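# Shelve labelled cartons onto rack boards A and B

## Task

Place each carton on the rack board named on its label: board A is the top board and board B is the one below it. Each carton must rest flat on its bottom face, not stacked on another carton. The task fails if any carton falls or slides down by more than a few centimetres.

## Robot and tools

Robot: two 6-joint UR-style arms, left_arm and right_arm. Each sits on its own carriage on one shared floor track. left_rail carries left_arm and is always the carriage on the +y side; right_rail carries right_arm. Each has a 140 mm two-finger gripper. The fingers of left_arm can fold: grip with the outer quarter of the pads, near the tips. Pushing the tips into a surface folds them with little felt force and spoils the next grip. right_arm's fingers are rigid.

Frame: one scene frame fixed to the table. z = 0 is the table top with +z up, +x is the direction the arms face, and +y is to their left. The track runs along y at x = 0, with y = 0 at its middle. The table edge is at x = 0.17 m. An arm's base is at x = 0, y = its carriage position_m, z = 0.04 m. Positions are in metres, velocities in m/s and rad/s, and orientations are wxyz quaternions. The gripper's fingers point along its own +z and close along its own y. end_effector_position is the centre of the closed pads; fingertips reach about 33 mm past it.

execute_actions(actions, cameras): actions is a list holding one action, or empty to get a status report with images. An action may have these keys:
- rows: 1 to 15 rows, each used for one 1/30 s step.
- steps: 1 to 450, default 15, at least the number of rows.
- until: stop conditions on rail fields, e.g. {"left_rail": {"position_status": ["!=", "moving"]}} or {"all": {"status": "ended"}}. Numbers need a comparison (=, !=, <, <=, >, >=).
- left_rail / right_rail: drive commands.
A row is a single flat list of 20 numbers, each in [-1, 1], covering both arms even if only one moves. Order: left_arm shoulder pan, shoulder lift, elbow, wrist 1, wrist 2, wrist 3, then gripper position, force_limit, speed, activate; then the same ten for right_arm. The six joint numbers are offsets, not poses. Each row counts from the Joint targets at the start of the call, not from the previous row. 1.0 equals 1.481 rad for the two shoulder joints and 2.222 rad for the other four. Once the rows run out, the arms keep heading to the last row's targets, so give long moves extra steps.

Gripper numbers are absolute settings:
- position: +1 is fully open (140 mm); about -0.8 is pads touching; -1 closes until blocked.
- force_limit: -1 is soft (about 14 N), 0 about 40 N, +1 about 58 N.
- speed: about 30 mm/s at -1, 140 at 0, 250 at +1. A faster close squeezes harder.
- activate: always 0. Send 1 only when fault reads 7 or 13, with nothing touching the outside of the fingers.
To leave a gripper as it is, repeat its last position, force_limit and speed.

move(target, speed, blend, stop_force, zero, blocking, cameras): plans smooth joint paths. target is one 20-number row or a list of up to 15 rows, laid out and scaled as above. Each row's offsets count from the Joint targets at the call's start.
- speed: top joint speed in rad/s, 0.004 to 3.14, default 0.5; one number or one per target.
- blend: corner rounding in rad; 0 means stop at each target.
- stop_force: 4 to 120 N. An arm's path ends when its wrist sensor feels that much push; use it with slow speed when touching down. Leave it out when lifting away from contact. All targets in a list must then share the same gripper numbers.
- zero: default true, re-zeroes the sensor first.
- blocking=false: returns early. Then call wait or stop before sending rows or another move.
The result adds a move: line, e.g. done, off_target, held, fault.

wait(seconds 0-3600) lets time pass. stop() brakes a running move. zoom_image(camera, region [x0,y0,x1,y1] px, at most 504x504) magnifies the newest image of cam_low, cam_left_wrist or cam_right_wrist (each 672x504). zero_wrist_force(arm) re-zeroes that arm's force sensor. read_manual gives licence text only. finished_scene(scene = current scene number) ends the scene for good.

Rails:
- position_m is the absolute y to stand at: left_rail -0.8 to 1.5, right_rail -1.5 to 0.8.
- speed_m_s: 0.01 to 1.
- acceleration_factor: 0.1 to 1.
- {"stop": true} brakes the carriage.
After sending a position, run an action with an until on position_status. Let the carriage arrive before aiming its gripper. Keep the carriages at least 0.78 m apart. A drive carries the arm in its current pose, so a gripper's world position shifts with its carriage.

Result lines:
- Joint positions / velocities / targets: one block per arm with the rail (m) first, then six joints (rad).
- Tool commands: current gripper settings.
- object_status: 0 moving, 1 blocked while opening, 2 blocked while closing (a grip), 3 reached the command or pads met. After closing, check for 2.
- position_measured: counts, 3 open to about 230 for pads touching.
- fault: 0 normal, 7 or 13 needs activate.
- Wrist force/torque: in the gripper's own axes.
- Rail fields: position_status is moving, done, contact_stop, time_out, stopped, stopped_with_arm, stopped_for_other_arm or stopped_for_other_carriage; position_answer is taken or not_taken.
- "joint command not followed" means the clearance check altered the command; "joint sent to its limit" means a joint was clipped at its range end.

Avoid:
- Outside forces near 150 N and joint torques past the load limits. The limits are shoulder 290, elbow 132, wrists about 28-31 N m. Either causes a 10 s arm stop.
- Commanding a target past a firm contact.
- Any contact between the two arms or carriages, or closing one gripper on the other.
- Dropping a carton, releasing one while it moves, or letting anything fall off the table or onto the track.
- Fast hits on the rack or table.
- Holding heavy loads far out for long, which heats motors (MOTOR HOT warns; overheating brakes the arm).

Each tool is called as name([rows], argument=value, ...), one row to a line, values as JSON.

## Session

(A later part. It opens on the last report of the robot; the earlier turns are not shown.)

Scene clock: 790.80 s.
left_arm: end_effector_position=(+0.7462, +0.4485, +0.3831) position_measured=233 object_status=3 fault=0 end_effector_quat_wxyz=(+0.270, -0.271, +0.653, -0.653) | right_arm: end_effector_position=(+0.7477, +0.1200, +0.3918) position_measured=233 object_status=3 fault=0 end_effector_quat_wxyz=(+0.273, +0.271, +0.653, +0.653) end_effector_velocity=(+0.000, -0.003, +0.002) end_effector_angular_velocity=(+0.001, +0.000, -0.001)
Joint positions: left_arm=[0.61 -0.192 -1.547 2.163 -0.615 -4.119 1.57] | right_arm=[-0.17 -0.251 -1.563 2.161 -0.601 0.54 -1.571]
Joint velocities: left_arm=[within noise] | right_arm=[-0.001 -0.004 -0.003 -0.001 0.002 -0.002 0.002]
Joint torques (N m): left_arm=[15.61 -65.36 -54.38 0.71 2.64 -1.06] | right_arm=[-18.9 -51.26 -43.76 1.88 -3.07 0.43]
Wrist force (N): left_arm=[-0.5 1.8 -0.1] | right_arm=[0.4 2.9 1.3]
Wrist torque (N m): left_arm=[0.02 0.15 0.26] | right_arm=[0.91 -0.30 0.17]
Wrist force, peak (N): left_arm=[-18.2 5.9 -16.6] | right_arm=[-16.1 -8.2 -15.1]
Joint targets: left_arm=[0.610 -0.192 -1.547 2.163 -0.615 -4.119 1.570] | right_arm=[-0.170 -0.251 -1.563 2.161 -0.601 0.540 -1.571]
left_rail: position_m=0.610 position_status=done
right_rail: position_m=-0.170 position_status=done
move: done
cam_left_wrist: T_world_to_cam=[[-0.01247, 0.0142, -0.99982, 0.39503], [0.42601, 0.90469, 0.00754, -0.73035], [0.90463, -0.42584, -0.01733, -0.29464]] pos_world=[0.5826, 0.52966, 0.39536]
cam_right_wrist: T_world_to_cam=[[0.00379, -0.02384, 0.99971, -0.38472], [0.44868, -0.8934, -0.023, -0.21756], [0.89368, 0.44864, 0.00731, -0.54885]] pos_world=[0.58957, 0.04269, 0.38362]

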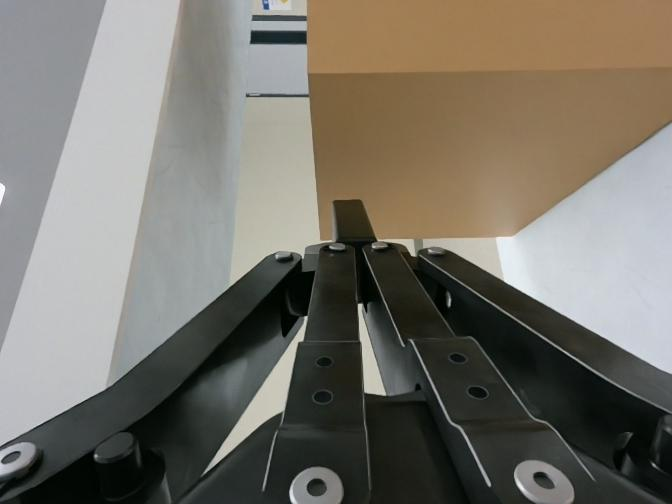

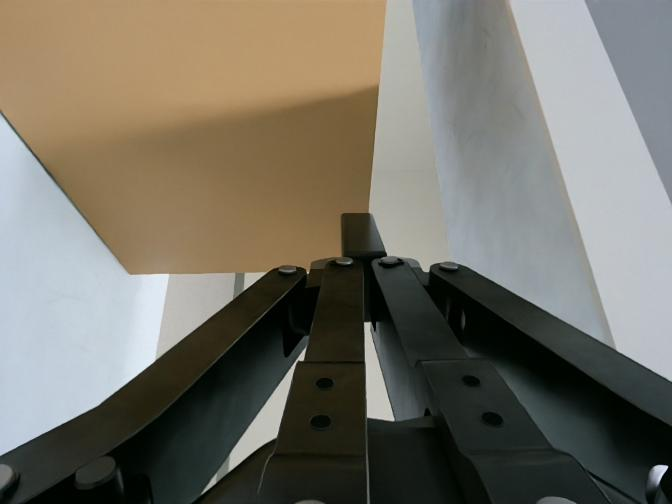

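move(target=[0.0147,-0.2465,0.0979,0.0659,0.0098,0,-1,-1,0,0,0,0,0,0,0,0,-1,-1,0,0], speed=0.25)

move(target=[0,0,0,0,0,0,-1,-1,0,0,0.1467,0.0354,-0.0247,0.0011,0.0978,0,-1,-1,0,0], speed=0.08, stop_force=25, cameras=["cam_left_wrist","cam_right_wrist"])

Scene clock: 831.37 s.
left_arm: end_effector_position=(+0.5709, +0.4893, +0.4204) position_measured=233 object_status=3 fault=0 end_effector_quat_wxyz=(+0.271, -0.271, +0.653, -0.653) | right_arm: end_effector_position=(+0.7477, +0.1198, +0.3919) position_measured=233 object_status=3 fault=0 end_effector_quat_wxyz=(+0.273, +0.271, +0.653, +0.653)
Joint positions: left_arm=[0.61 -0.17 -1.912 2.38 -0.468 -4.097 1.57] | right_arm=[-0.17 -0.251 -1.563 2.161 -0.601 0.54 -1.571]
Joint torques (N m): left_arm=[12.93 -36.63 -35.41 1.35 2.34 -1.1] | right_arm=[-13.89 -53.71 -43.48 1.51 -2.8 0.47]
Wrist force (N): left_arm=[-0.6 1.7 -0.1] | right_arm=[0.3 3.1 1.2]
Wrist torque (N m): left_arm=[0.02 0.16 0.25] | right_arm=[0.92 -0.27 0.17]
Wrist force, peak (N): left_arm=[-1.1 2.6 0.8] | right_arm=[0.4 3.5 1.4]
Joint targets: left_arm=[0.610 -0.170 -1.913 2.380 -0.468 -4.097 1.570] | right_arm=[-0.170 -0.251 -1.563 2.161 -0.601 0.540 -1.571]
left_rail: position_m=0.610 position_status=done
right_rail: position_m=-0.170 position_status=done
move: done

Scene clock: 835.10 s.
left_arm: end_effector_position=(+0.5708, +0.4894, +0.4205) position_measured=233 object_status=3 fault=0 end_effector_quat_wxyz=(+0.271, -0.271, +0.653, -0.653) | right_arm: end_effector_position=(+0.7579, +0.2266, +0.3921) position_measured=233 object_status=3 fault=0 end_effector_quat_wxyz=(+0.273, +0.271, +0.652, +0.653)
Joint positions: left_arm=[0.61 -0.17 -1.913 2.38 -0.468 -4.097 1.57] | right_arm=[-0.17 -0.033 -1.51 2.106 -0.599 0.757 -1.571]
Joint torques (N m): left_arm=[13.89 -34.89 -35.12 0.46 2.32 -1.29] | right_arm=[16.9 -33.25 -41.19 2.21 2.13 0.53]
Wrist force (N): left_arm=[-0.1 1.8 -0.2] | right_arm=[-4.4 8.0 -4.1]
Wrist torque (N m): left_arm=[0.05 0.05 0.25] | right_arm=[0.70 -0.33 0.24]
Wrist force, peak (N): left_arm=[-0.9 2.2 -0.2] | right_arm=[-4.6 8.4 -3.9]
Joint targets: left_arm=[0.610 -0.170 -1.913 2.380 -0.468 -4.097 1.570] | right_arm=[-0.170 -0.033 -1.510 2.106 -0.599 0.757 -1.571]
left_rail: position_m=0.610 position_status=done
right_rail: position_m=-0.170 position_status=done
move: done
cam_left_wrist: T_world_to_cam=[[-0.01125, 0.01397, -0.99984, 0.429], [0.42597, 0.9047, 0.00785, -0.69303], [0.90467, -0.42581, -0.01613, -0.11846]] pos_world=[0.4072, 0.57056, 0.43246]
cam_right_wrist: T_world_to_cam=[[0.00375, -0.02442, 0.9997, -0.3823], [0.44868, -0.89338, -0.0235, -0.12666], [0.89369, 0.44863, 0.00761, -0.60582]] pos_world=[0.59967, 0.14929, 0.38382]

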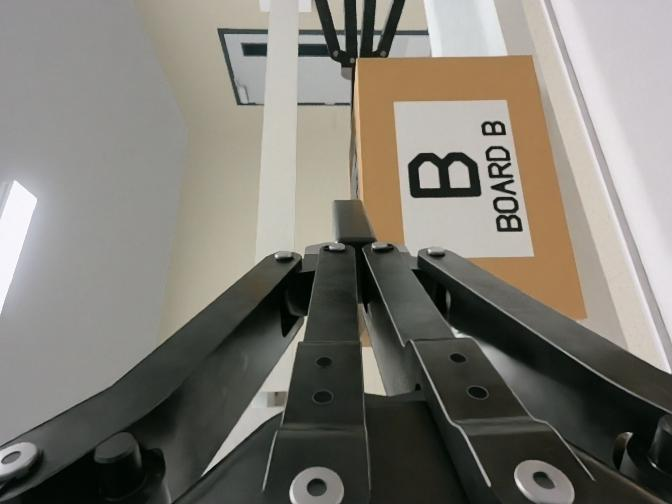

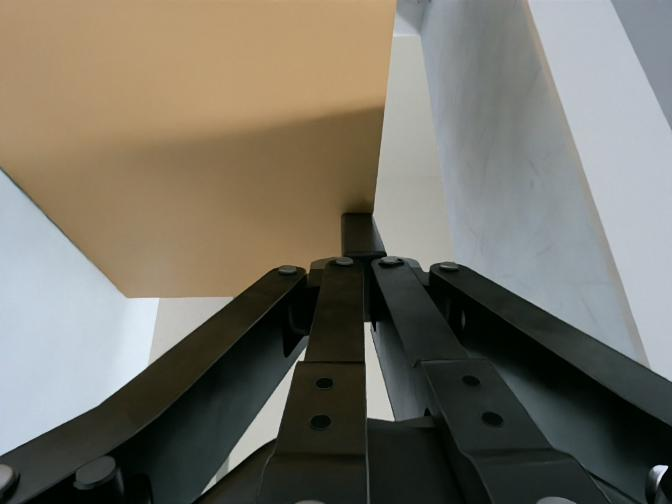

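move([
  [0,0,0,0,0,0,-1,-1,0,0,-0.0199,-0.0046,0.0034,-0.0003,-0.0132,0,-1,-1,0,0],
  [0.3436,0.0669,-0.0284,-0.0157,0.2290,0,-1,-1,0,0,-0.0448,-0.2315,0.1076,0.0467,-0.0299,0,-1,-1,0,0],
  [0.3436,0.0669,-0.0284,-0.0157,0.2290,0,-1,-1,0,0,0.2618,-0.2615,0.1197,0.0560,0.2509,0,-1,-1,0,0],
], speed=0.4, blend=[0.01,0.03,0], cameras=["cam_left_wrist","cam_right_wrist"])

Scene clock: 900.00 s.
left_arm: end_effector_position=(+0.5162, +0.6510, +0.4195) position_measured=233 object_status=3 fault=0 end_effector_quat_wxyz=(+0.270, -0.271, +0.653, -0.653) | right_arm: end_effector_position=(+0.5109, +0.2967, +0.4196) position_measured=233 object_status=3 fault=0 end_effector_quat_wxyz=(+0.327, +0.326, +0.627, +0.627)
Joint positions: left_arm=[0.61 0.339 -1.813 2.317 -0.503 -3.588 1.57] | right_arm=[-0.17 0.354 -1.898 2.372 -0.474 1.314 -1.571]
Joint torques (N m): left_arm=[13.43 0.01 -55.5 -4.44 2.08 -0.94] | right_arm=[10.89 -26.24 -32.4 0.73 3.86 0.47]
Wrist force (N): left_arm=[-0.5 2.1 -0.1] | right_arm=[0.1 3.7 0.5]
Wrist torque (N m): left_arm=[0.10 0.14 0.23] | right_arm=[0.96 -0.21 0.12]
Wrist force, peak (N): left_arm=[-1.0 1.9 -1.6] | right_arm=[-4.8 8.3 -4.3]
Joint targets: left_arm=[0.610 0.339 -1.813 2.317 -0.503 -3.588 1.570] | right_arm=[-0.170 0.354 -1.898 2.372 -0.474 1.314 -1.571]
left_rail: position_m=0.610 position_status=done
right_rail: position_m=-0.170 position_status=done
move: done
cam_left_wrist: T_world_to_cam=[[-0.01232, 0.0138, -0.99983, 0.42583], [0.42588, 0.90475, 0.00724, -0.81567], [0.9047, -0.42572, -0.01703, 0.00014]] pos_world=[0.3525, 0.73216, 0.43166]
cam_right_wrist: T_world_to_cam=[[0.00248, -0.02495, 0.99969, -0.40635], [0.29135, -0.9563, -0.02459, 0.14699], [0.95661, 0.29131, 0.0049, -0.40113]] pos_world=[0.34191, 0.24728, 0.4118]

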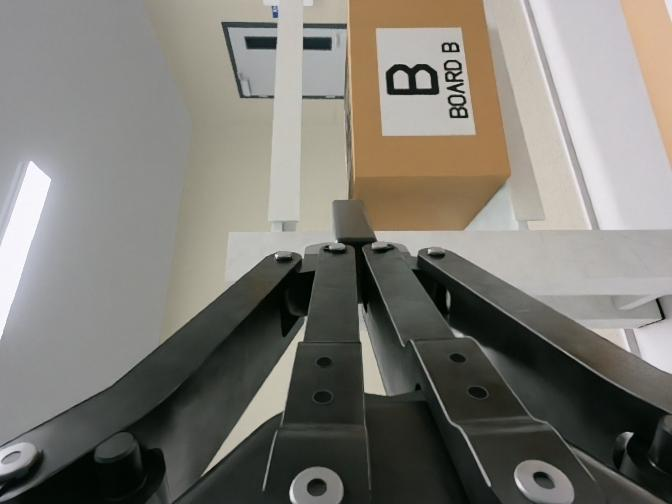

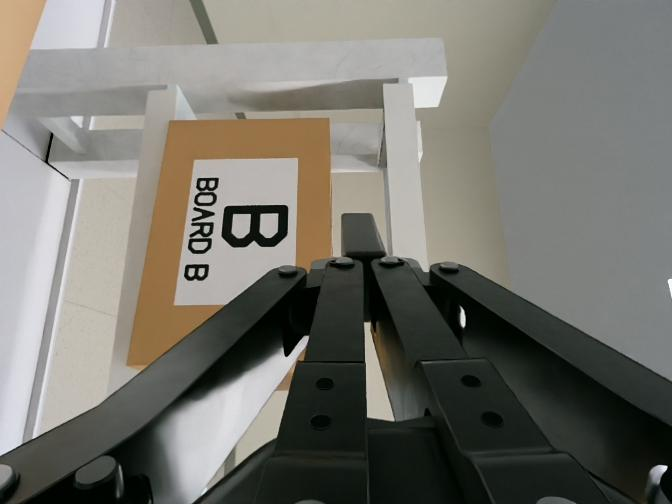

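move(target=[0,0.3875,0.0993,-0.3576,0,0,-1,-1,0,0,0,0.4228,0.1075,-0.3891,0,0,-1,-1,0,0], speed=0.35, cameras=["cam_left_wrist","cam_right_wrist"])

Scene clock: 908.37 s.
left_arm: end_effector_position=(+0.5159, +0.6509, +0.1297) position_measured=233 object_status=3 fault=0 end_effector_quat_wxyz=(+0.270, -0.271, +0.653, -0.653) | right_arm: end_effector_position=(+0.5107, +0.2967, +0.1295) position_measured=233 object_status=3 fault=0 end_effector_quat_wxyz=(+0.326, +0.327, +0.628, +0.627)
Joint positions: left_arm=[0.61 0.339 -1.24 2.538 -1.298 -3.588 1.57] | right_arm=[-0.17 0.354 -1.271 2.611 -1.339 1.314 -1.571]
Joint torques (N m): left_arm=[4.82 -22.53 -3.25 -4.04 -0.96 -1.16] | right_arm=[-1.64 -29.46 -3.2 -7.7 3.25 0.4]
Wrist force (N): left_arm=[-0.7 1.7 0.1] | right_arm=[0.4 3.5 1.0]
Wrist torque (N m): left_arm=[0.03 0.21 0.24] | right_arm=[1.01 -0.28 0.15]
Wrist force, peak (N): left_arm=[-0.3 3.1 -0.3] | right_arm=[0.5 5.2 0.5]
Joint targets: left_arm=[0.610 0.339 -1.239 2.538 -1.298 -3.588 1.570] | right_arm=[-0.170 0.354 -1.271 2.611 -1.339 1.314 -1.571]
left_rail: position_m=0.610 position_status=done
right_rail: position_m=-0.170 position_status=done
move: done
cam_left_wrist: T_world_to_cam=[[-0.01246, 0.01375, -0.99983, 0.13606], [0.42588, 0.90475, 0.00714, -0.81338], [0.90469, -0.42572, -0.01713, -0.00465]] pos_world=[0.3523, 0.73206, 0.14176]
cam_right_wrist: T_world_to_cam=[[0.00305, -0.02478, 0.99969, -0.11668], [0.29133, -0.95631, -0.02459, 0.13992], [0.95662, 0.29131, 0.0043, -0.39945]] pos_world=[0.34171, 0.24728, 0.1218]

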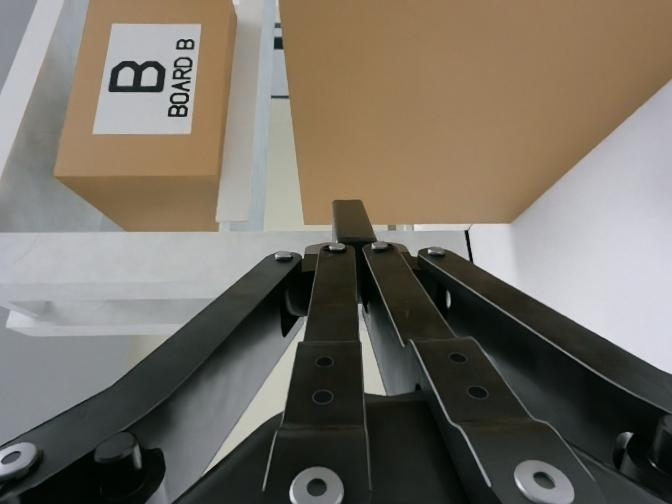

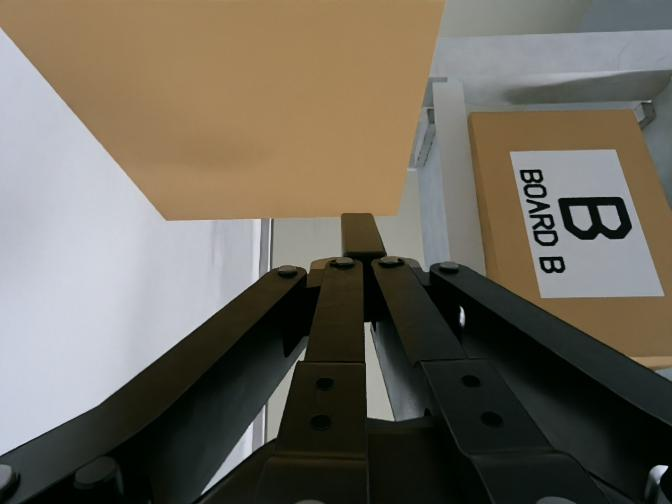

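move(target=[-0.0934,-0.0196,0.0292,-0.0166,-0.0622,0,-1,-1,0,0,0.0807,0.0192,-0.0304,0.0171,0.0537,0,-1,-1,0,0], speed=0.05, stop_force=48)

Scene clock: 929.40 s.
left_arm: end_effector_position=(+0.5169, +0.6126, +0.1300) position_measured=233 object_status=3 fault=0 end_effector_quat_wxyz=(+0.271, -0.271, +0.653, -0.653) | right_arm: end_effector_position=(+0.5114, +0.3307, +0.1298) position_measured=233 object_status=3 fault=0 end_effector_quat_wxyz=(+0.327, +0.327, +0.627, +0.627)
Joint positions: left_arm=[0.61 0.229 -1.262 2.589 -1.327 -3.699 1.57] | right_arm=[-0.17 0.45 -1.249 2.557 -1.308 1.41 -1.571]
Joint torques (N m): left_arm=[-9.31 -23.83 -20.12 1.27 16.63 -0.95] | right_arm=[8.41 -52.38 -9.14 -6.2 -20.33 0.53]
Wrist force (N): left_arm=[-30.9 7.6 -28.1] | right_arm=[-37.2 9.6 -17.5]
Wrist torque (N m): left_arm=[-0.16 -0.64 0.35] | right_arm=[0.65 -1.07 0.24]
Wrist force, peak (N): left_arm=[-41.8 7.7 -40.4] | right_arm=[-43.6 13.5 -37.6]
Joint targets: left_arm=[0.610 0.229 -1.262 2.589 -1.327 -3.699 1.570] | right_arm=[-0.170 0.450 -1.249 2.557 -1.308 1.410 -1.571]
left_rail: position_m=0.610 position_status=done
right_rail: position_m=-0.170 position_status=done
move: contact (left_arm, right_arm); left_arm: the shoulder pan is farthest, 0.029 rad from its target; right_arm: the shoulder pan is farthest, 0.024 rad from its target

move(target=[-0.0117,-0.0025,0.0037,-0.0021,-0.0078,0,-1,-1,0,0,0.0113,0.0027,-0.0043,0.0024,0.0075,0,-1,-1,0,0], speed=0.02, stop_force=62, zero=false)

Scene clock: 939.00 s.
left_arm: end_effector_position=(+0.5170, +0.6119, +0.1299) position_measured=233 object_status=3 fault=0 end_effector_quat_wxyz=(+0.271, -0.271, +0.653, -0.653) | right_arm: end_effector_position=(+0.5112, +0.3314, +0.1299) position_measured=233 object_status=3 fault=0 end_effector_quat_wxyz=(+0.327, +0.326, +0.627, +0.627)
Joint positions: left_arm=[0.61 0.227 -1.263 2.59 -1.327 -3.701 1.57] | right_arm=[-0.17 0.451 -1.248 2.557 -1.308 1.412 -1.571]
Joint torques (N m): left_arm=[-18.3 -21.6 -18.23 1.17 22.49 -1.12] | right_arm=[12.71 -51.07 -17 -6.82 -25.2 0.49]
Wrist force (N): left_arm=[-42.8 7.2 -40.5] | right_arm=[-47.7 13.0 -32.8]
Wrist torque (N m): left_arm=[-0.11 -0.91 0.33] | right_arm=[0.55 -1.15 0.29]
Wrist force, peak (N): left_arm=[-47.2 5.1 -47.3] | right_arm=[-50.9 13.8 -41.2]
Joint targets: left_arm=[0.610 0.227 -1.263 2.590 -1.327 -3.701 1.570] | right_arm=[-0.170 0.451 -1.248 2.557 -1.308 1.412 -1.571]
left_rail: position_m=0.610 position_status=done
right_rail: position_m=-0.170 position_status=done
move: contact (left_arm, right_arm); left_arm: the shoulder pan is farthest, 0.015 rad from its target; right_arm: the shoulder pan is farthest, 0.015 rad from its target

move([
  [0,-0.1622,-0.0145,0.1226,0,0,-1,-1,0,0,0,-0.1535,-0.0139,0.1162,0,0,-1,-1,0,0],
  [0,-0.2917,-0.0441,0.2385,0,0,-1,-1,0,0,0,-0.2780,-0.0423,0.2275,0,0,-1,-1,0,0],
  [0,-0.3841,-0.0853,0.3413,0,0,-1,-1,0,0,0,-0.3683,-0.0821,0.3276,0,0,-1,-1,0,0],
  [0,-0.4432,-0.1352,0.4306,0,0,-1,-1,0,0,0,-0.4278,-0.1309,0.4160,0,0,-1,-1,0,0],
  [0,-0.4762,-0.1919,0.5094,0,0,-1,-1,0,0,0,-0.4617,-0.1867,0.4945,0,0,-1,-1,0,0],
  [0,-0.4888,-0.2546,0.5804,0,0,-1,-1,0,0,0,-0.4755,-0.2486,0.5655,0,0,-1,-1,0,0],
], speed=0.2, blend=0.03, cameras=["cam_left_wrist","cam_right_wrist"])

Scene clock: 983.57 s.
left_arm: end_effector_position=(+0.5171, +0.6120, +0.6396) position_measured=233 object_status=3 fault=0 end_effector_quat_wxyz=(+0.271, -0.271, +0.653, -0.653) | right_arm: end_effector_position=(+0.5112, +0.3314, +0.6398) position_measured=233 object_status=3 fault=0 end_effector_quat_wxyz=(+0.327, +0.326, +0.627, +0.627)
Joint positions: left_arm=[0.61 0.227 -1.987 2.025 -0.038 -3.701 1.57] | right_arm=[-0.17 0.451 -1.953 2.004 -0.052 1.412 -1.571]
Joint torques (N m): left_arm=[-44.68 -43.88 -65.62 1.49 9.65 -1.31] | right_arm=[38.14 -21.82 -62.4 -3.86 -11.94 0.37]
Wrist force (N): left_arm=[-44.1 7.8 -42.8] | right_arm=[-51.2 -5.1 -33.5]
Wrist torque (N m): left_arm=[-0.18 -1.03 0.42] | right_arm=[1.12 -1.29 -0.03]
Wrist force, peak (N): left_arm=[-47.8 9.4 -45.8] | right_arm=[-55.9 -5.4 -35.6]
Joint targets: left_arm=[0.610 0.227 -1.987 2.025 -0.038 -3.701 1.570] | right_arm=[-0.170 0.451 -1.953 2.004 -0.052 1.412 -1.571]
left_rail: position_m=0.610 position_status=done
right_rail: position_m=-0.170 position_status=done
move: done
cam_left_wrist: T_world_to_cam=[[-0.01167, 0.01404, -0.99983, 0.64585], [0.42548, 0.90493, 0.00774, -0.78263], [0.90489, -0.42532, -0.01653, -0.01434]] pos_world=[0.3535, 0.69306, 0.65156]
cam_right_wrist: T_world_to_cam=[[0.00199, -0.0251, 0.99968, -0.62531], [0.29117, -0.95635, -0.02459, 0.18557], [0.95667, 0.29113, 0.0054, -0.41289]] pos_world=[0.34221, 0.28198, 0.63191]

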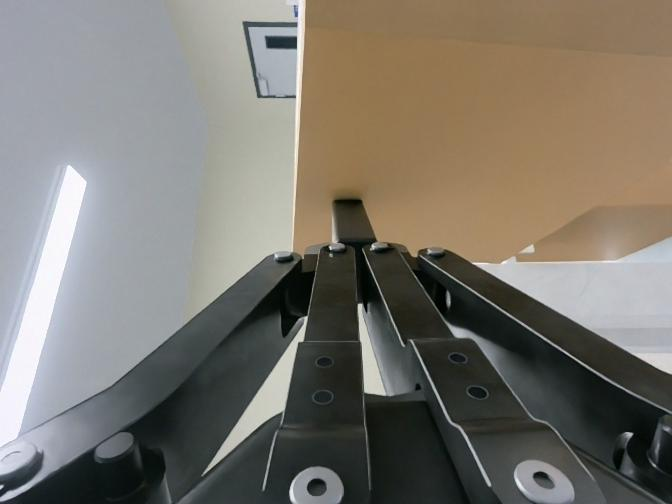

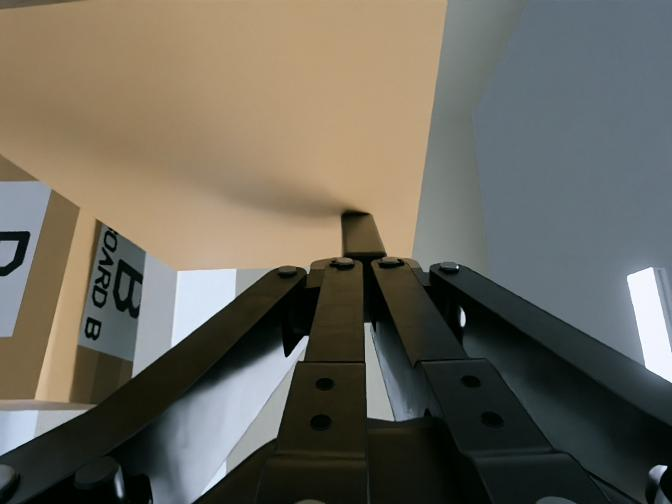

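zoom_image(camera="cam_left_wrist", region=[270, 0, 672, 290])

zoom_image(camera="cam_right_wrist", region=[0, 0, 470, 300])

Scaled by 1.254.

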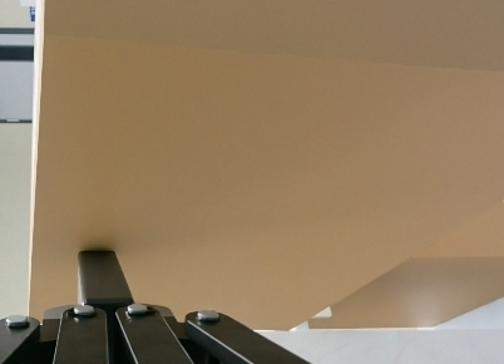

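Scaled by 1.072.

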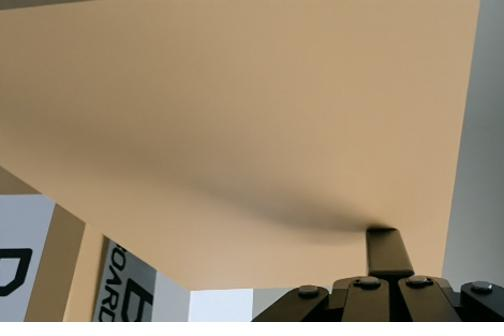

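move([
  [-0.0877,0.0745,-0.0427,-0.0070,-0.0585,0,-1,-1,0,0,-0.1157,0.0522,-0.0342,-0.0006,-0.0771,0,-1,-1,0,0],
  [-0.1461,0.1610,-0.0856,-0.0217,-0.0974,0,-1,-1,0,0,-0.1980,0.1234,-0.0689,-0.0133,-0.1320,0,-1,-1,0,0],
  [-0.1863,0.2527,-0.1396,-0.0289,-0.1242,0,-1,-1,0,0,-0.2563,0.2052,-0.1153,-0.0215,-0.1708,0,-1,-1,0,0],
], speed=0.12, blend=0.02, cameras=["cam_left_wrist","cam_right_wrist"])

Scene clock: 1049.07 s.
left_arm: end_effector_position=(+0.7919, +0.5169, +0.6549) position_measured=233 object_status=3 fault=0 end_effector_quat_wxyz=(+0.271, -0.271, +0.653, -0.653) | right_arm: end_effector_position=(+0.7861, +0.2364, +0.6550) position_measured=233 object_status=3 fault=0 end_effector_quat_wxyz=(+0.327, +0.326, +0.627, +0.627)
Joint positions: left_arm=[0.61 -0.049 -1.613 1.715 -0.102 -3.977 1.57] | right_arm=[-0.17 0.072 -1.649 1.748 -0.099 1.032 -1.571]
Joint torques (N m): left_arm=[-56.17 -35.26 -68.33 -8.46 6.09 -0.98] | right_arm=[25.3 -36.95 -59.47 -11.46 -21.99 0.34]
Wrist force (N): left_arm=[-35.5 9.9 -34.7] | right_arm=[-41.9 -5.6 -26.4]
Wrist torque (N m): left_arm=[-0.10 -0.87 0.40] | right_arm=[1.15 -1.08 0.02]
Wrist force, peak (N): left_arm=[-45.4 8.3 -43.8] | right_arm=[-52.3 -6.7 -33.7]
Joint targets: left_arm=[0.610 -0.049 -1.612 1.714 -0.102 -3.977 1.570] | right_arm=[-0.170 0.072 -1.649 1.748 -0.099 1.032 -1.571]
left_rail: position_m=0.610 position_status=done
right_rail: position_m=-0.170 position_status=done
move: done
cam_left_wrist: T_world_to_cam=[[-0.01158, 0.014, -0.99984, 0.66565], [0.42548, 0.90493, 0.00774, -0.81356], [0.90489, -0.42532, -0.01643, -0.30317]] pos_world=[0.6282, 0.59796, 0.66686]
cam_right_wrist: T_world_to_cam=[[0.00202, -0.0252, 0.99968, -0.64344], [0.29105, -0.95639, -0.02469, 0.01519], [0.95671, 0.29101, 0.0054, -0.6483]] pos_world=[0.61711, 0.18698, 0.64711]

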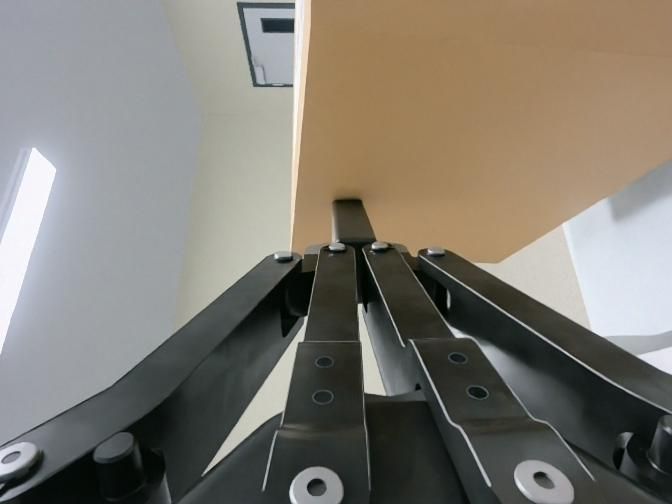

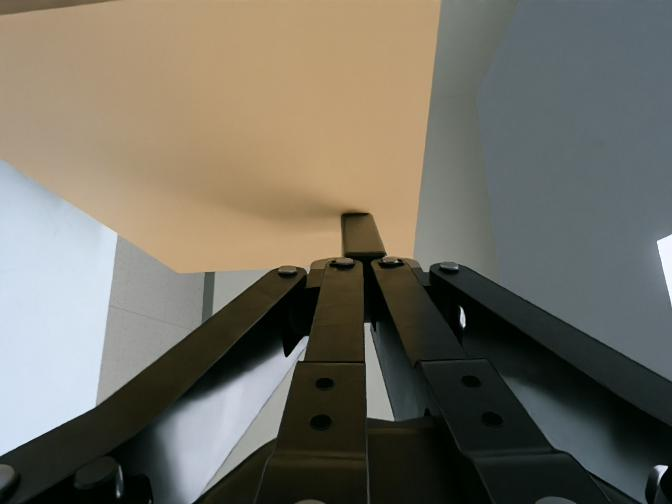

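move(target=[0,0.0049,0.0231,-0.0264,0,0,-1,-1,0,0,0,0.0047,0.0233,-0.0264,0,0,-1,-1,0,0], speed=0.02, stop_force=20, cameras=["cam_left_wrist","cam_right_wrist"])

Scene clock: 1064.30 s.
left_arm: end_effector_position=(+0.7921, +0.5168, +0.6219) position_measured=233 object_status=3 fault=0 end_effector_quat_wxyz=(+0.271, -0.271, +0.653, -0.653) | right_arm: end_effector_position=(+0.7862, +0.2363, +0.6220) position_measured=233 object_status=3 fault=0 end_effector_quat_wxyz=(+0.327, +0.326, +0.627, +0.627)
Joint positions: left_arm=[0.61 -0.049 -1.605 1.766 -0.161 -3.977 1.57] | right_arm=[-0.17 0.072 -1.642 1.8 -0.158 1.032 -1.571]
Joint torques (N m): left_arm=[-54.01 -31.53 -45.88 -8.54 6.16 -1.2] | right_arm=[25.13 -37.59 -41.63 -10.62 -21.59 0.59]
Wrist force (N): left_arm=[-35.3 9.0 -33.9] | right_arm=[-41.3 -4.0 -25.9]
Wrist torque (N m): left_arm=[-0.17 -0.88 0.35] | right_arm=[1.08 -1.14 0.09]
Wrist force, peak (N): left_arm=[-36.0 9.4 -34.9] | right_arm=[-41.9 -5.2 -27.0]
Joint targets: left_arm=[0.610 -0.049 -1.605 1.766 -0.161 -3.977 1.570] | right_arm=[-0.170 0.072 -1.642 1.800 -0.158 1.032 -1.571]
left_rail: position_m=0.610 position_status=done
right_rail: position_m=-0.170 position_status=done
move: done
cam_left_wrist: T_world_to_cam=[[-0.01144, 0.01405, -0.99984, 0.63255], [0.42548, 0.90493, 0.00784, -0.81346], [0.90489, -0.42532, -0.01633, -0.30396]] pos_world=[0.6284, 0.59796, 0.63386]
cam_right_wrist: T_world_to_cam=[[0.00211, -0.02517, 0.99968, -0.61051], [0.29105, -0.95639, -0.02469, 0.01435], [0.95671, 0.29101, 0.0053, -0.64816]] pos_world=[0.61721, 0.18698, 0.61411]

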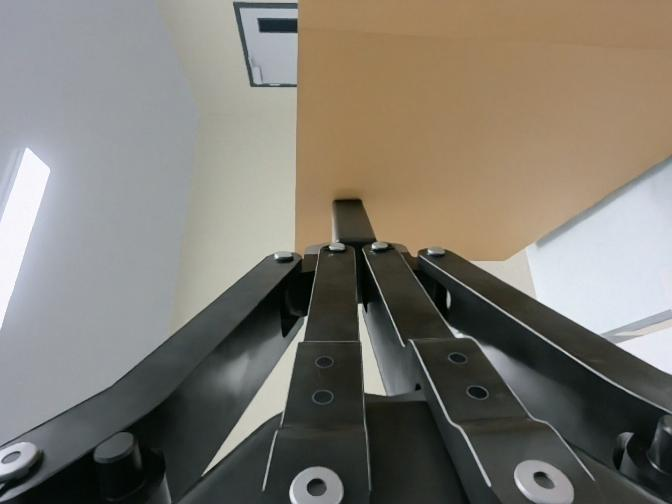

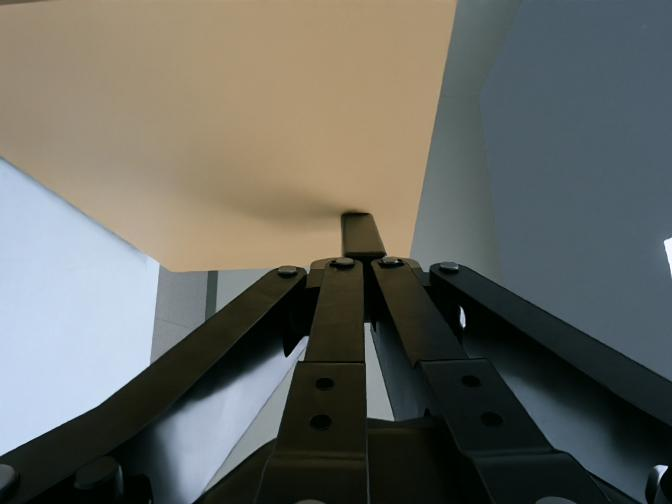

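move(target=[0,0.0018,0.0068,-0.0080,0,0,-1,-1,0,0,0,0.0019,0.0068,-0.0081,0,0,-1,-1,0,0], speed=0.01, stop_force=10, cameras=["cam_left_wrist","cam_right_wrist"])

Scene clock: 1077.27 s.
left_arm: end_effector_position=(+0.7920, +0.5168, +0.6124) position_measured=233 object_status=3 fault=0 end_effector_quat_wxyz=(+0.271, -0.271, +0.653, -0.653) | right_arm: end_effector_position=(+0.7863, +0.2363, +0.6120) position_measured=233 object_status=3 fault=0 end_effector_quat_wxyz=(+0.327, +0.326, +0.627, +0.627)
Joint positions: left_arm=[0.61 -0.049 -1.603 1.78 -0.178 -3.977 1.57] | right_arm=[-0.17 0.072 -1.639 1.815 -0.176 1.032 -1.571]
Joint torques (N m): left_arm=[-51.4 -36.04 -62.3 0.42 6.14 -1.24] | right_arm=[28.98 -31.87 -37.81 -7.58 -21.31 0.54]
Wrist force (N): left_arm=[-33.4 0.0 -33.3] | right_arm=[-43.3 2.2 -28.4]
Wrist torque (N m): left_arm=[0.00 -0.74 0.19] | right_arm=[0.97 -1.12 0.22]
Wrist force, peak (N): left_arm=[-35.8 9.0 -34.0] | right_arm=[-43.4 2.1 -28.5]
Joint targets: left_arm=[0.610 -0.049 -1.603 1.780 -0.178 -3.977 1.570] | right_arm=[-0.170 0.072 -1.639 1.815 -0.176 1.032 -1.571]
left_rail: position_m=0.610 position_status=done
right_rail: position_m=-0.170 position_status=done
move: contact (left_arm)
cam_left_wrist: T_world_to_cam=[[-0.01135, 0.01401, -0.99984, 0.62302], [0.42548, 0.90493, 0.00784, -0.81338], [0.9049, -0.42532, -0.01623, -0.30417]] pos_world=[0.6284, 0.59796, 0.62436]
cam_right_wrist: T_world_to_cam=[[0.00202, -0.0252, 0.99968, -0.60045], [0.29105, -0.95639, -0.02469, 0.01407], [0.95671, 0.29101, 0.0054, -0.64826]] pos_world=[0.61731, 0.18698, 0.60411]

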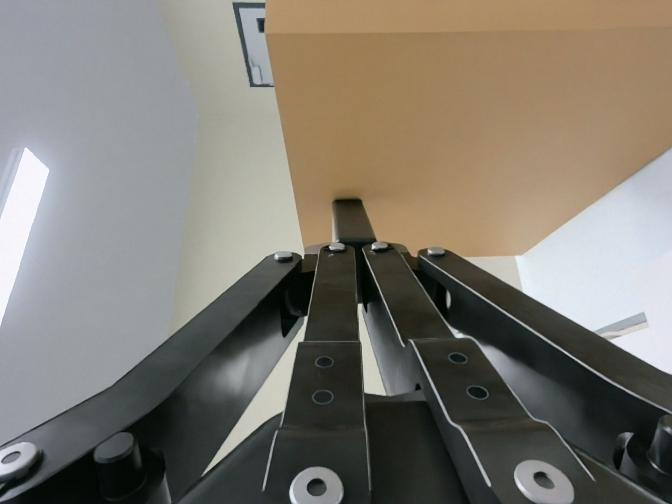

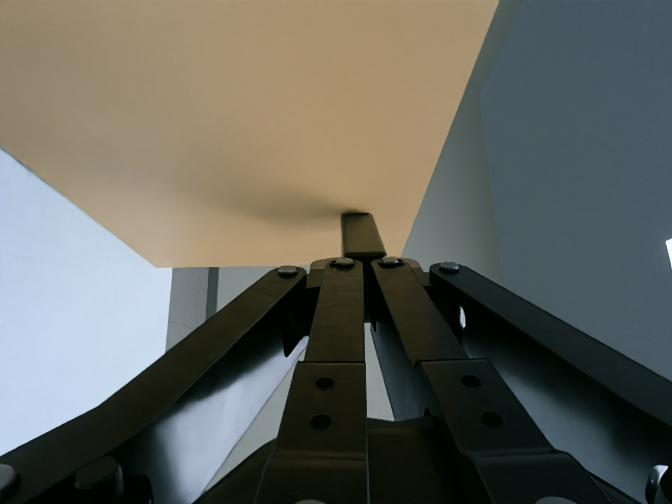

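move([
  [0.0373,0.0104,-0.0067,0,0.0249,0,-1,-1,0,0,-0.0394,-0.0126,0.0077,0.0007,-0.0263,0,-1,-1,0,0],
  [0.0331,-0.3639,0.1757,0.0673,0.0225,0,-1,-1,0,0,-0.0486,-0.3396,0.16,0.0664,-0.0324,0,-1,-1,0,0],
  [0.0331,-0.3639,0.1757,0.0673,0.0225,0,-1,-1,0,0,-0.0486,-0.3396,0.16,0.0664,-0.1110,0,-1,-1,0,0],
], speed=[0.08,0.4,0.4], blend=[0.01,0.02,0], cameras=["cam_left_wrist","cam_right_wrist"])

Scene clock: 1119.30 s.
left_arm: end_effector_position=(+0.4810, +0.5434, +0.5998) position_measured=233 object_status=3 fault=0 end_effector_quat_wxyz=(+0.270, -0.271, +0.653, -0.653) | right_arm: end_effector_position=(+0.4811, +0.2448, +0.6000) position_measured=233 object_status=3 fault=0 end_effector_quat_wxyz=(+0.271, +0.271, +0.653, +0.653)
Joint positions: left_arm=[0.61 0 -2.142 2.171 -0.028 -3.927 1.57] | right_arm=[-0.17 0 -2.142 2.17 -0.028 0.786 -1.571]
Joint torques (N m): left_arm=[-14.23 -21.52 -39.48 1.23 -1.33 -1.2] | right_arm=[-15.99 -9.73 -35.28 1.3 -2.93 0.56]
Wrist force (N): left_arm=[-0.2 1.8 -0.2] | right_arm=[3.2 2.9 0.1]
Wrist torque (N m): left_arm=[0.02 0.08 0.25] | right_arm=[0.85 -0.91 0.12]
Wrist force, peak (N): left_arm=[-33.8 0.2 -33.4] | right_arm=[-43.7 1.1 -28.4]
Joint targets: left_arm=[0.610 0.000 -2.142 2.171 -0.028 -3.927 1.570] | right_arm=[-0.170 0.000 -2.142 2.170 -0.028 0.785 -1.571]
left_rail: position_m=0.610 position_status=done
right_rail: position_m=-0.170 position_status=done
move: done
cam_left_wrist: T_world_to_cam=[[-0.01223, 0.01399, -0.99983, 0.6069], [0.42629, 0.90456, 0.00744, -0.7049], [0.90451, -0.42612, -0.01703, -0.01049]] pos_world=[0.3174, 0.62466, 0.61186]
cam_right_wrist: T_world_to_cam=[[0.00636, -0.02446, 0.99968, -0.58989], [0.45265, -0.89135, -0.02469, 0.01712], [0.89167, 0.45266, 0.0054, -0.36691]] pos_world=[0.32317, 0.16692, 0.59211]

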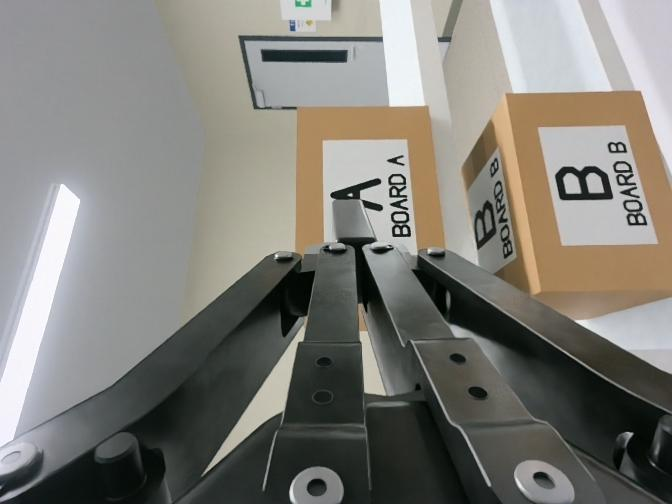

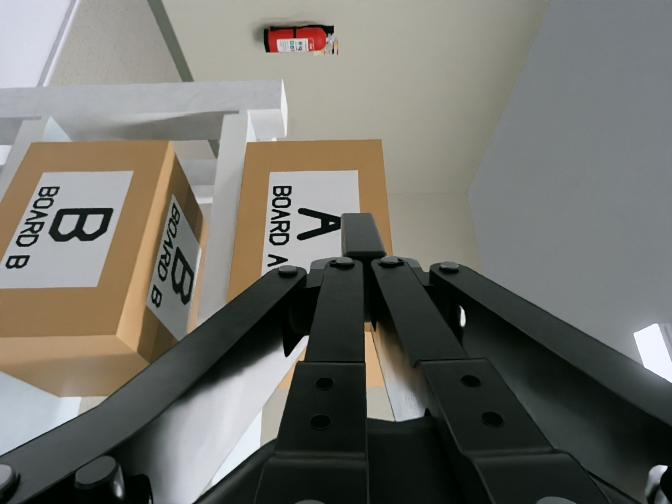

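execute_actions([
  {"right_rail":{"position_m":-0.58},"steps":120,"until":{"right_rail":{"position_status":["!=","moving"]}}},
])

execute_actions([
  {"left_rail":{"position_m":0.20},"steps":120,"until":{"left_rail":{"position_status":["!=","moving"]}}},
], cameras=["cam_left_wrist","cam_right_wrist"])

Scene clock: 1134.43 s.
left_arm: end_effector_position=(+0.4810, +0.5434, +0.5998) position_measured=233 object_status=3 fault=0 end_effector_quat_wxyz=(+0.270, -0.271, +0.653, -0.653) | right_arm: end_effector_position=(+0.4810, -0.1651, +0.6000) position_measured=233 object_status=3 fault=0 end_effector_quat_wxyz=(+0.271, +0.270, +0.653, +0.653)
Joint positions: left_arm=[0.61 0 -2.142 2.171 -0.028 -3.927 1.57] | right_arm=[-0.58 0 -2.142 2.17 -0.028 0.785 -1.571]
Joint torques (N m): left_arm=[-7.94 -21.87 -40.67 1.15 -1.93 -1.18] | right_arm=[-13.21 -8.88 -38.76 0.35 1.27 0.77]
Wrist force (N): left_arm=[-0.4 1.8 -0.4] | right_arm=[2.7 3.2 0.0]
Wrist torque (N m): left_arm=[0.03 0.13 0.25] | right_arm=[0.91 -0.79 0.12]
Wrist force, peak (N): left_arm=[-0.4 2.2 -0.2] | right_arm=[4.7 2.8 1.2]
Joint targets: left_arm=[0.610 0.000 -2.142 2.171 -0.028 -3.927 1.570] | right_arm=[-0.580 0.000 -2.142 2.170 -0.028 0.785 -1.571]
Tool commands: left_gripper/position=-1.0 left_gripper/force_limit=-1.0 left_gripper/speed=+0.0 left_gripper/activate=+0.0 right_gripper/position=-1.0 right_gripper/force_limit=-1.0 right_gripper/speed=+0.0 right_gripper/activate=+0.0
left_rail: position_m=0.610 position_status=done
right_rail: position_m=-0.580 position_status=done

Scene clock: 1136.27 s.
left_arm: end_effector_position=(+0.4810, +0.1334, +0.5997) position_measured=233 object_status=3 fault=0 end_effector_quat_wxyz=(+0.270, -0.271, +0.653, -0.653) | right_arm: end_effector_position=(+0.4810, -0.1651, +0.6000) position_measured=233 object_status=3 fault=0 end_effector_quat_wxyz=(+0.271, +0.270, +0.653, +0.653)
Joint positions: left_arm=[0.2 0 -2.142 2.171 -0.028 -3.927 1.57] | right_arm=[-0.58 0 -2.142 2.17 -0.028 0.785 -1.571]
Joint torques (N m): left_arm=[-8.79 -18.17 -43.71 0.53 -1.9 -1.37] | right_arm=[-9.44 -7.79 -42.53 -1 2.71 0.68]
Wrist force (N): left_arm=[-0.4 2.0 -0.5] | right_arm=[2.9 3.0 -0.1]
Wrist torque (N m): left_arm=[0.06 0.12 0.25] | right_arm=[0.88 -0.85 0.12]
Wrist force, peak (N): left_arm=[-1.8 1.9 -1.7] | right_arm=[3.1 3.3 -0.1]
Joint targets: left_arm=[0.200 0.000 -2.142 2.171 -0.028 -3.927 1.570] | right_arm=[-0.580 0.000 -2.142 2.170 -0.028 0.785 -1.571]
Tool commands: left_gripper/position=-1.0 left_gripper/force_limit=-1.0 left_gripper/speed=+0.0 left_gripper/activate=+0.0 right_gripper/position=-1.0 right_gripper/force_limit=-1.0 right_gripper/speed=+0.0 right_gripper/activate=+0.0
left_rail: position_m=0.200 position_status=done
right_rail: position_m=-0.580 position_status=done
cam_left_wrist: T_world_to_cam=[[-0.01223, 0.01399, -0.99983, 0.61264], [0.42629, 0.90456, 0.00744, -0.33403], [0.90451, -0.42612, -0.01703, -0.1852]] pos_world=[0.3174, 0.21466, 0.61186]
cam_right_wrist: T_world_to_cam=[[0.00637, -0.02446, 0.99968, -0.59992], [0.45284, -0.89125, -0.02469, -0.34837], [0.89157, 0.45286, 0.0054, -0.18124]] pos_world=[0.32317, -0.24308, 0.59211]

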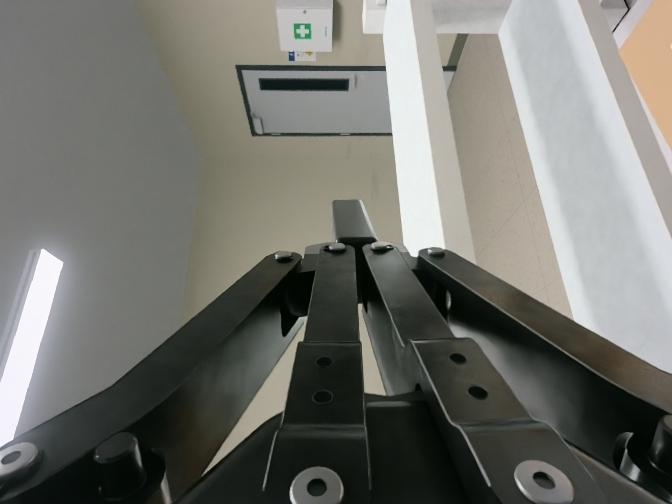

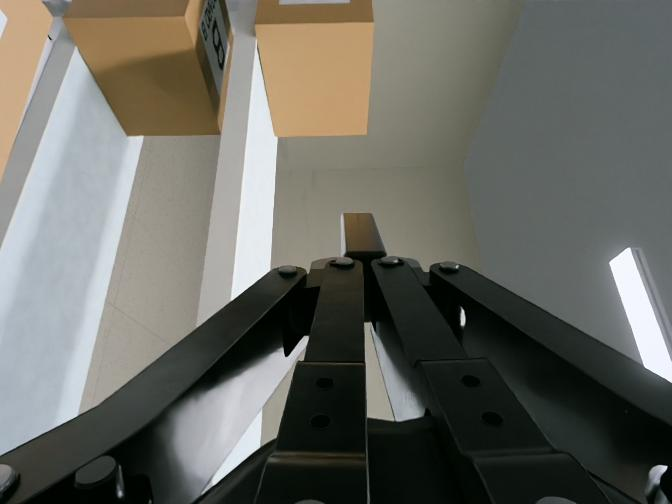

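move([
  [0.0793,0,0,0,0.0529,0,-1,-1,0,0,-0.0515,0,0,0,-0.0342,0,-1,-1,0,0],
  [0.0793,0.2134,0.1834,-0.3261,0.0529,0,-1,-1,0,0,-0.0515,0.1580,0.2052,-0.3105,-0.0342,0,-1,-1,0,0],
], speed=0.4, blend=[0.02,0], cameras=["cam_left_wrist","cam_right_wrist"])

Scene clock: 1155.10 s.
left_arm: end_effector_position=(+0.4814, +0.1630, +0.3033) position_measured=233 object_status=3 fault=0 end_effector_quat_wxyz=(+0.271, -0.271, +0.653, -0.653) | right_arm: end_effector_position=(+0.4812, -0.1831, +0.3029) position_measured=233 object_status=3 fault=0 end_effector_quat_wxyz=(+0.271, +0.271, +0.653, +0.653)
Joint positions: left_arm=[0.2 0.118 -1.826 2.578 -0.753 -3.809 1.57] | right_arm=[-0.58 -0.076 -1.908 2.626 -0.718 0.709 -1.571]
Joint torques (N m): left_arm=[14.23 10.58 -26.09 -5.45 1.74 -1.3] | right_arm=[-15.2 3.89 -24.55 -6.32 -2.44 0.45]
Wrist force (N): left_arm=[-0.2 1.9 0.0] | right_arm=[2.8 2.9 0.0]
Wrist torque (N m): left_arm=[0.07 0.09 0.25] | right_arm=[0.85 -0.73 0.23]
Wrist force, peak (N): left_arm=[-0.2 3.6 -0.4] | right_arm=[2.8 4.6 -0.5]
Joint targets: left_arm=[0.200 0.118 -1.826 2.578 -0.753 -3.809 1.570] | right_arm=[-0.580 -0.076 -1.908 2.626 -0.718 0.709 -1.571]
left_rail: position_m=0.200 position_status=done
right_rail: position_m=-0.580 position_status=done
move: done
cam_left_wrist: T_world_to_cam=[[-0.0112, 0.01407, -0.99984, 0.31534], [0.42637, 0.90451, 0.00795, -0.35889], [0.90448, -0.42622, -0.01613, -0.17838]] pos_world=[0.3179, 0.24416, 0.31526]
cam_right_wrist: T_world_to_cam=[[0.00636, -0.02446, 0.99968, -0.30335], [0.45257, -0.89139, -0.02469, -0.3717], [0.89171, 0.45258, 0.0054, -0.17183]] pos_world=[0.32337, -0.26099, 0.29501]

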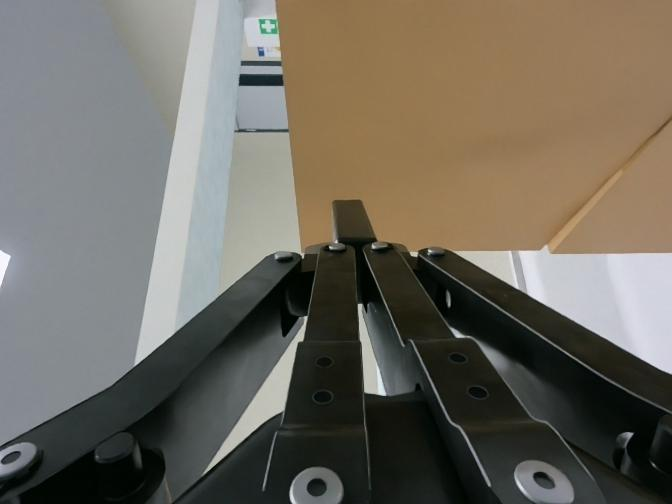

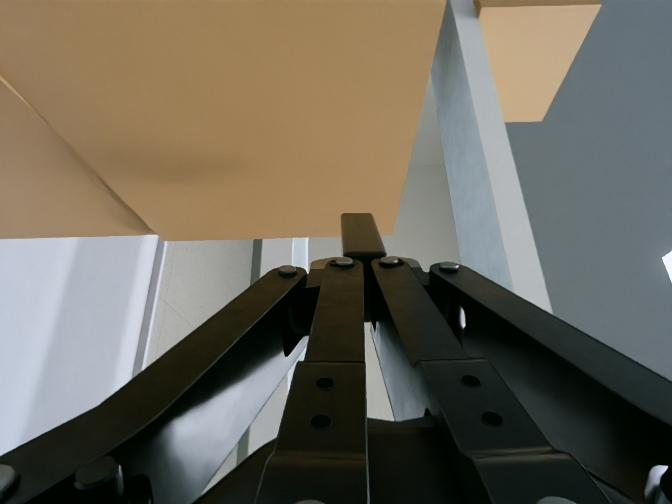

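move(target=[0.0027,-0.0265,0.0015,0.0166,0.0018,0,-1,-1,0,0,-0.0026,-0.0311,0.0014,0.0194,-0.0015,0,-1,-1,0,0], speed=0.2)

move(target=[-0.0955,-0.0430,0.0158,0.0129,-0.0637,0,-1,-1,0,0,0.1379,0.0608,-0.0218,-0.0188,0.0919,0,-1,-1,0,0], speed=0.06, stop_force=45, cameras=["cam_left_wrist","cam_right_wrist"])

Scene clock: 1186.53 s.
left_arm: end_effector_position=(+0.4712, +0.1628, +0.3117) position_measured=233 object_status=3 fault=0 end_effector_quat_wxyz=(+0.270, -0.271, +0.653, -0.653) | right_arm: end_effector_position=(+0.4713, -0.1833, +0.3116) position_measured=233 object_status=3 fault=0 end_effector_quat_wxyz=(+0.271, +0.271, +0.653, +0.653)
Joint positions: left_arm=[0.2 0.122 -1.865 2.581 -0.716 -3.805 1.57] | right_arm=[-0.58 -0.08 -1.954 2.629 -0.675 0.706 -1.571]
Joint torques (N m): left_arm=[12.53 -32.68 -27 1.24 2.03 -1.21] | right_arm=[-15.36 -16.91 -26 1.49 -3.03 0.66]
Wrist force (N): left_arm=[-0.3 1.7 -0.6] | right_arm=[2.7 3.3 0.4]
Wrist torque (N m): left_arm=[0.02 0.10 0.25] | right_arm=[0.98 -0.72 0.21]
Wrist force, peak (N): left_arm=[-0.6 2.4 -0.1] | right_arm=[3.1 3.5 0.3]
Joint targets: left_arm=[0.200 0.122 -1.865 2.581 -0.716 -3.805 1.570] | right_arm=[-0.580 -0.080 -1.954 2.629 -0.675 0.706 -1.571]
left_rail: position_m=0.200 position_status=done
right_rail: position_m=-0.580 position_status=done
move: done

Scene clock: 1189.73 s.
left_arm: end_effector_position=(+0.4718, +0.1428, +0.3120) position_measured=233 object_status=3 fault=0 end_effector_quat_wxyz=(+0.270, -0.271, +0.653, -0.653) | right_arm: end_effector_position=(+0.4725, -0.1567, +0.3122) position_measured=233 object_status=3 fault=0 end_effector_quat_wxyz=(+0.271, +0.271, +0.653, +0.653)
Joint positions: left_arm=[0.2 0.04 -1.902 2.602 -0.699 -3.887 1.57] | right_arm=[-0.58 0.037 -1.902 2.602 -0.699 0.824 -1.571]
Joint torques (N m): left_arm=[-8.49 14.58 -46.87 -3.12 15.89 -1.06] | right_arm=[3.91 -21.56 -29.02 0.48 -16.12 0.6]
Wrist force (N): left_arm=[-30.2 -4.8 -33.2] | right_arm=[-26.1 0.2 -26.5]
Wrist torque (N m): left_arm=[0.22 -0.70 0.18] | right_arm=[0.95 -1.24 0.17]
Wrist force, peak (N): left_arm=[-34.6 -2.2 -38.7] | right_arm=[-32.5 5.2 -36.2]
Joint targets: left_arm=[0.200 0.040 -1.902 2.602 -0.699 -3.887 1.570] | right_arm=[-0.580 0.037 -1.902 2.602 -0.699 0.824 -1.571]
left_rail: position_m=0.200 position_status=done
right_rail: position_m=-0.580 position_status=done
move: contact (left_arm, right_arm); left_arm: the shoulder pan is farthest, 0.059 rad from its target; right_arm: the shoulder pan is farthest, 0.087 rad from its target
cam_left_wrist: T_world_to_cam=[[-0.01224, 0.01399, -0.99983, 0.32464], [0.42609, 0.90465, 0.00744, -0.33634], [0.9046, -0.42592, -0.01703, -0.17789]] pos_world=[0.3082, 0.22396, 0.32406]
cam_right_wrist: T_world_to_cam=[[0.00643, -0.02442, 0.99968, -0.31196], [0.45184, -0.89175, -0.02469, -0.34373], [0.89207, 0.45186, 0.0053, -0.17628]] pos_world=[0.31457, -0.23449, 0.30431]

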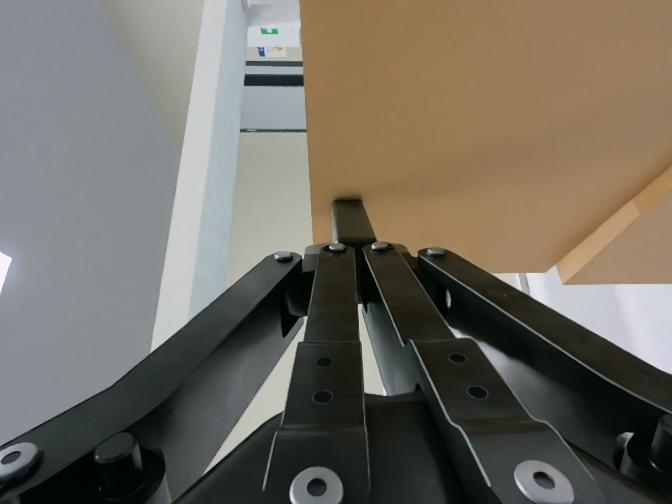

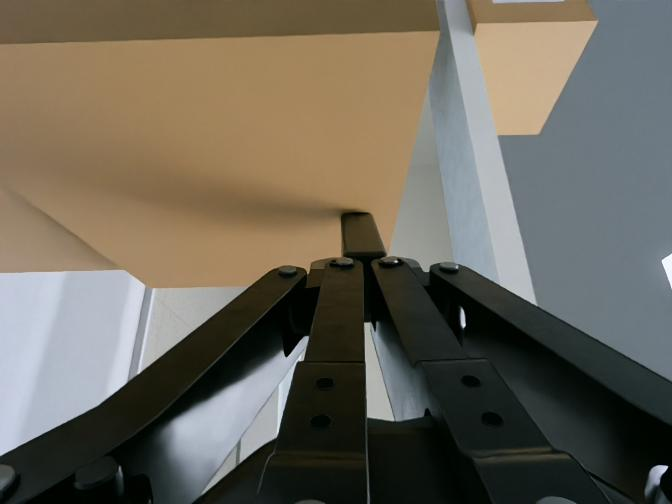

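move(target=[-0.0086,-0.0039,0.0014,0.0012,-0.0057,0,-1,-1,0,0,0.0086,0.0038,-0.0014,-0.0012,0.0057,0,-1,-1,0,0], speed=0.02, stop_force=58, zero=false)

Scene clock: 1204.17 s.
left_arm: end_effector_position=(+0.4719, +0.1423, +0.3120) position_measured=233 object_status=3 fault=0 end_effector_quat_wxyz=(+0.270, -0.271, +0.653, -0.653) | right_arm: end_effector_position=(+0.4724, -0.1561, +0.3121) position_measured=233 object_status=3 fault=0 end_effector_quat_wxyz=(+0.271, +0.271, +0.653, +0.653)
Joint positions: left_arm=[0.2 0.038 -1.902 2.602 -0.699 -3.889 1.57] | right_arm=[-0.58 0.039 -1.901 2.601 -0.699 0.826 -1.571]
Joint torques (N m): left_arm=[-15.44 13.89 -48 -2.82 20.92 -0.98] | right_arm=[10.72 -19.36 -27.11 0.48 -20.86 0.1]
Wrist force (N): left_arm=[-37.8 -2.0 -40.7] | right_arm=[-35.9 4.4 -36.2]
Wrist torque (N m): left_arm=[0.15 -0.89 0.21] | right_arm=[0.83 -1.33 0.23]
Wrist force, peak (N): left_arm=[-41.1 -1.5 -45.6] | right_arm=[-38.7 7.2 -44.3]
Joint targets: left_arm=[0.200 0.038 -1.902 2.602 -0.699 -3.889 1.570] | right_arm=[-0.580 0.039 -1.901 2.601 -0.699 0.826 -1.571]
left_rail: position_m=0.200 position_status=done
right_rail: position_m=-0.580 position_status=done
move: contact (left_arm, right_arm); left_arm: the shoulder pan is farthest, 0.011 rad from its target; right_arm: the shoulder pan is farthest, 0.011 rad from its target


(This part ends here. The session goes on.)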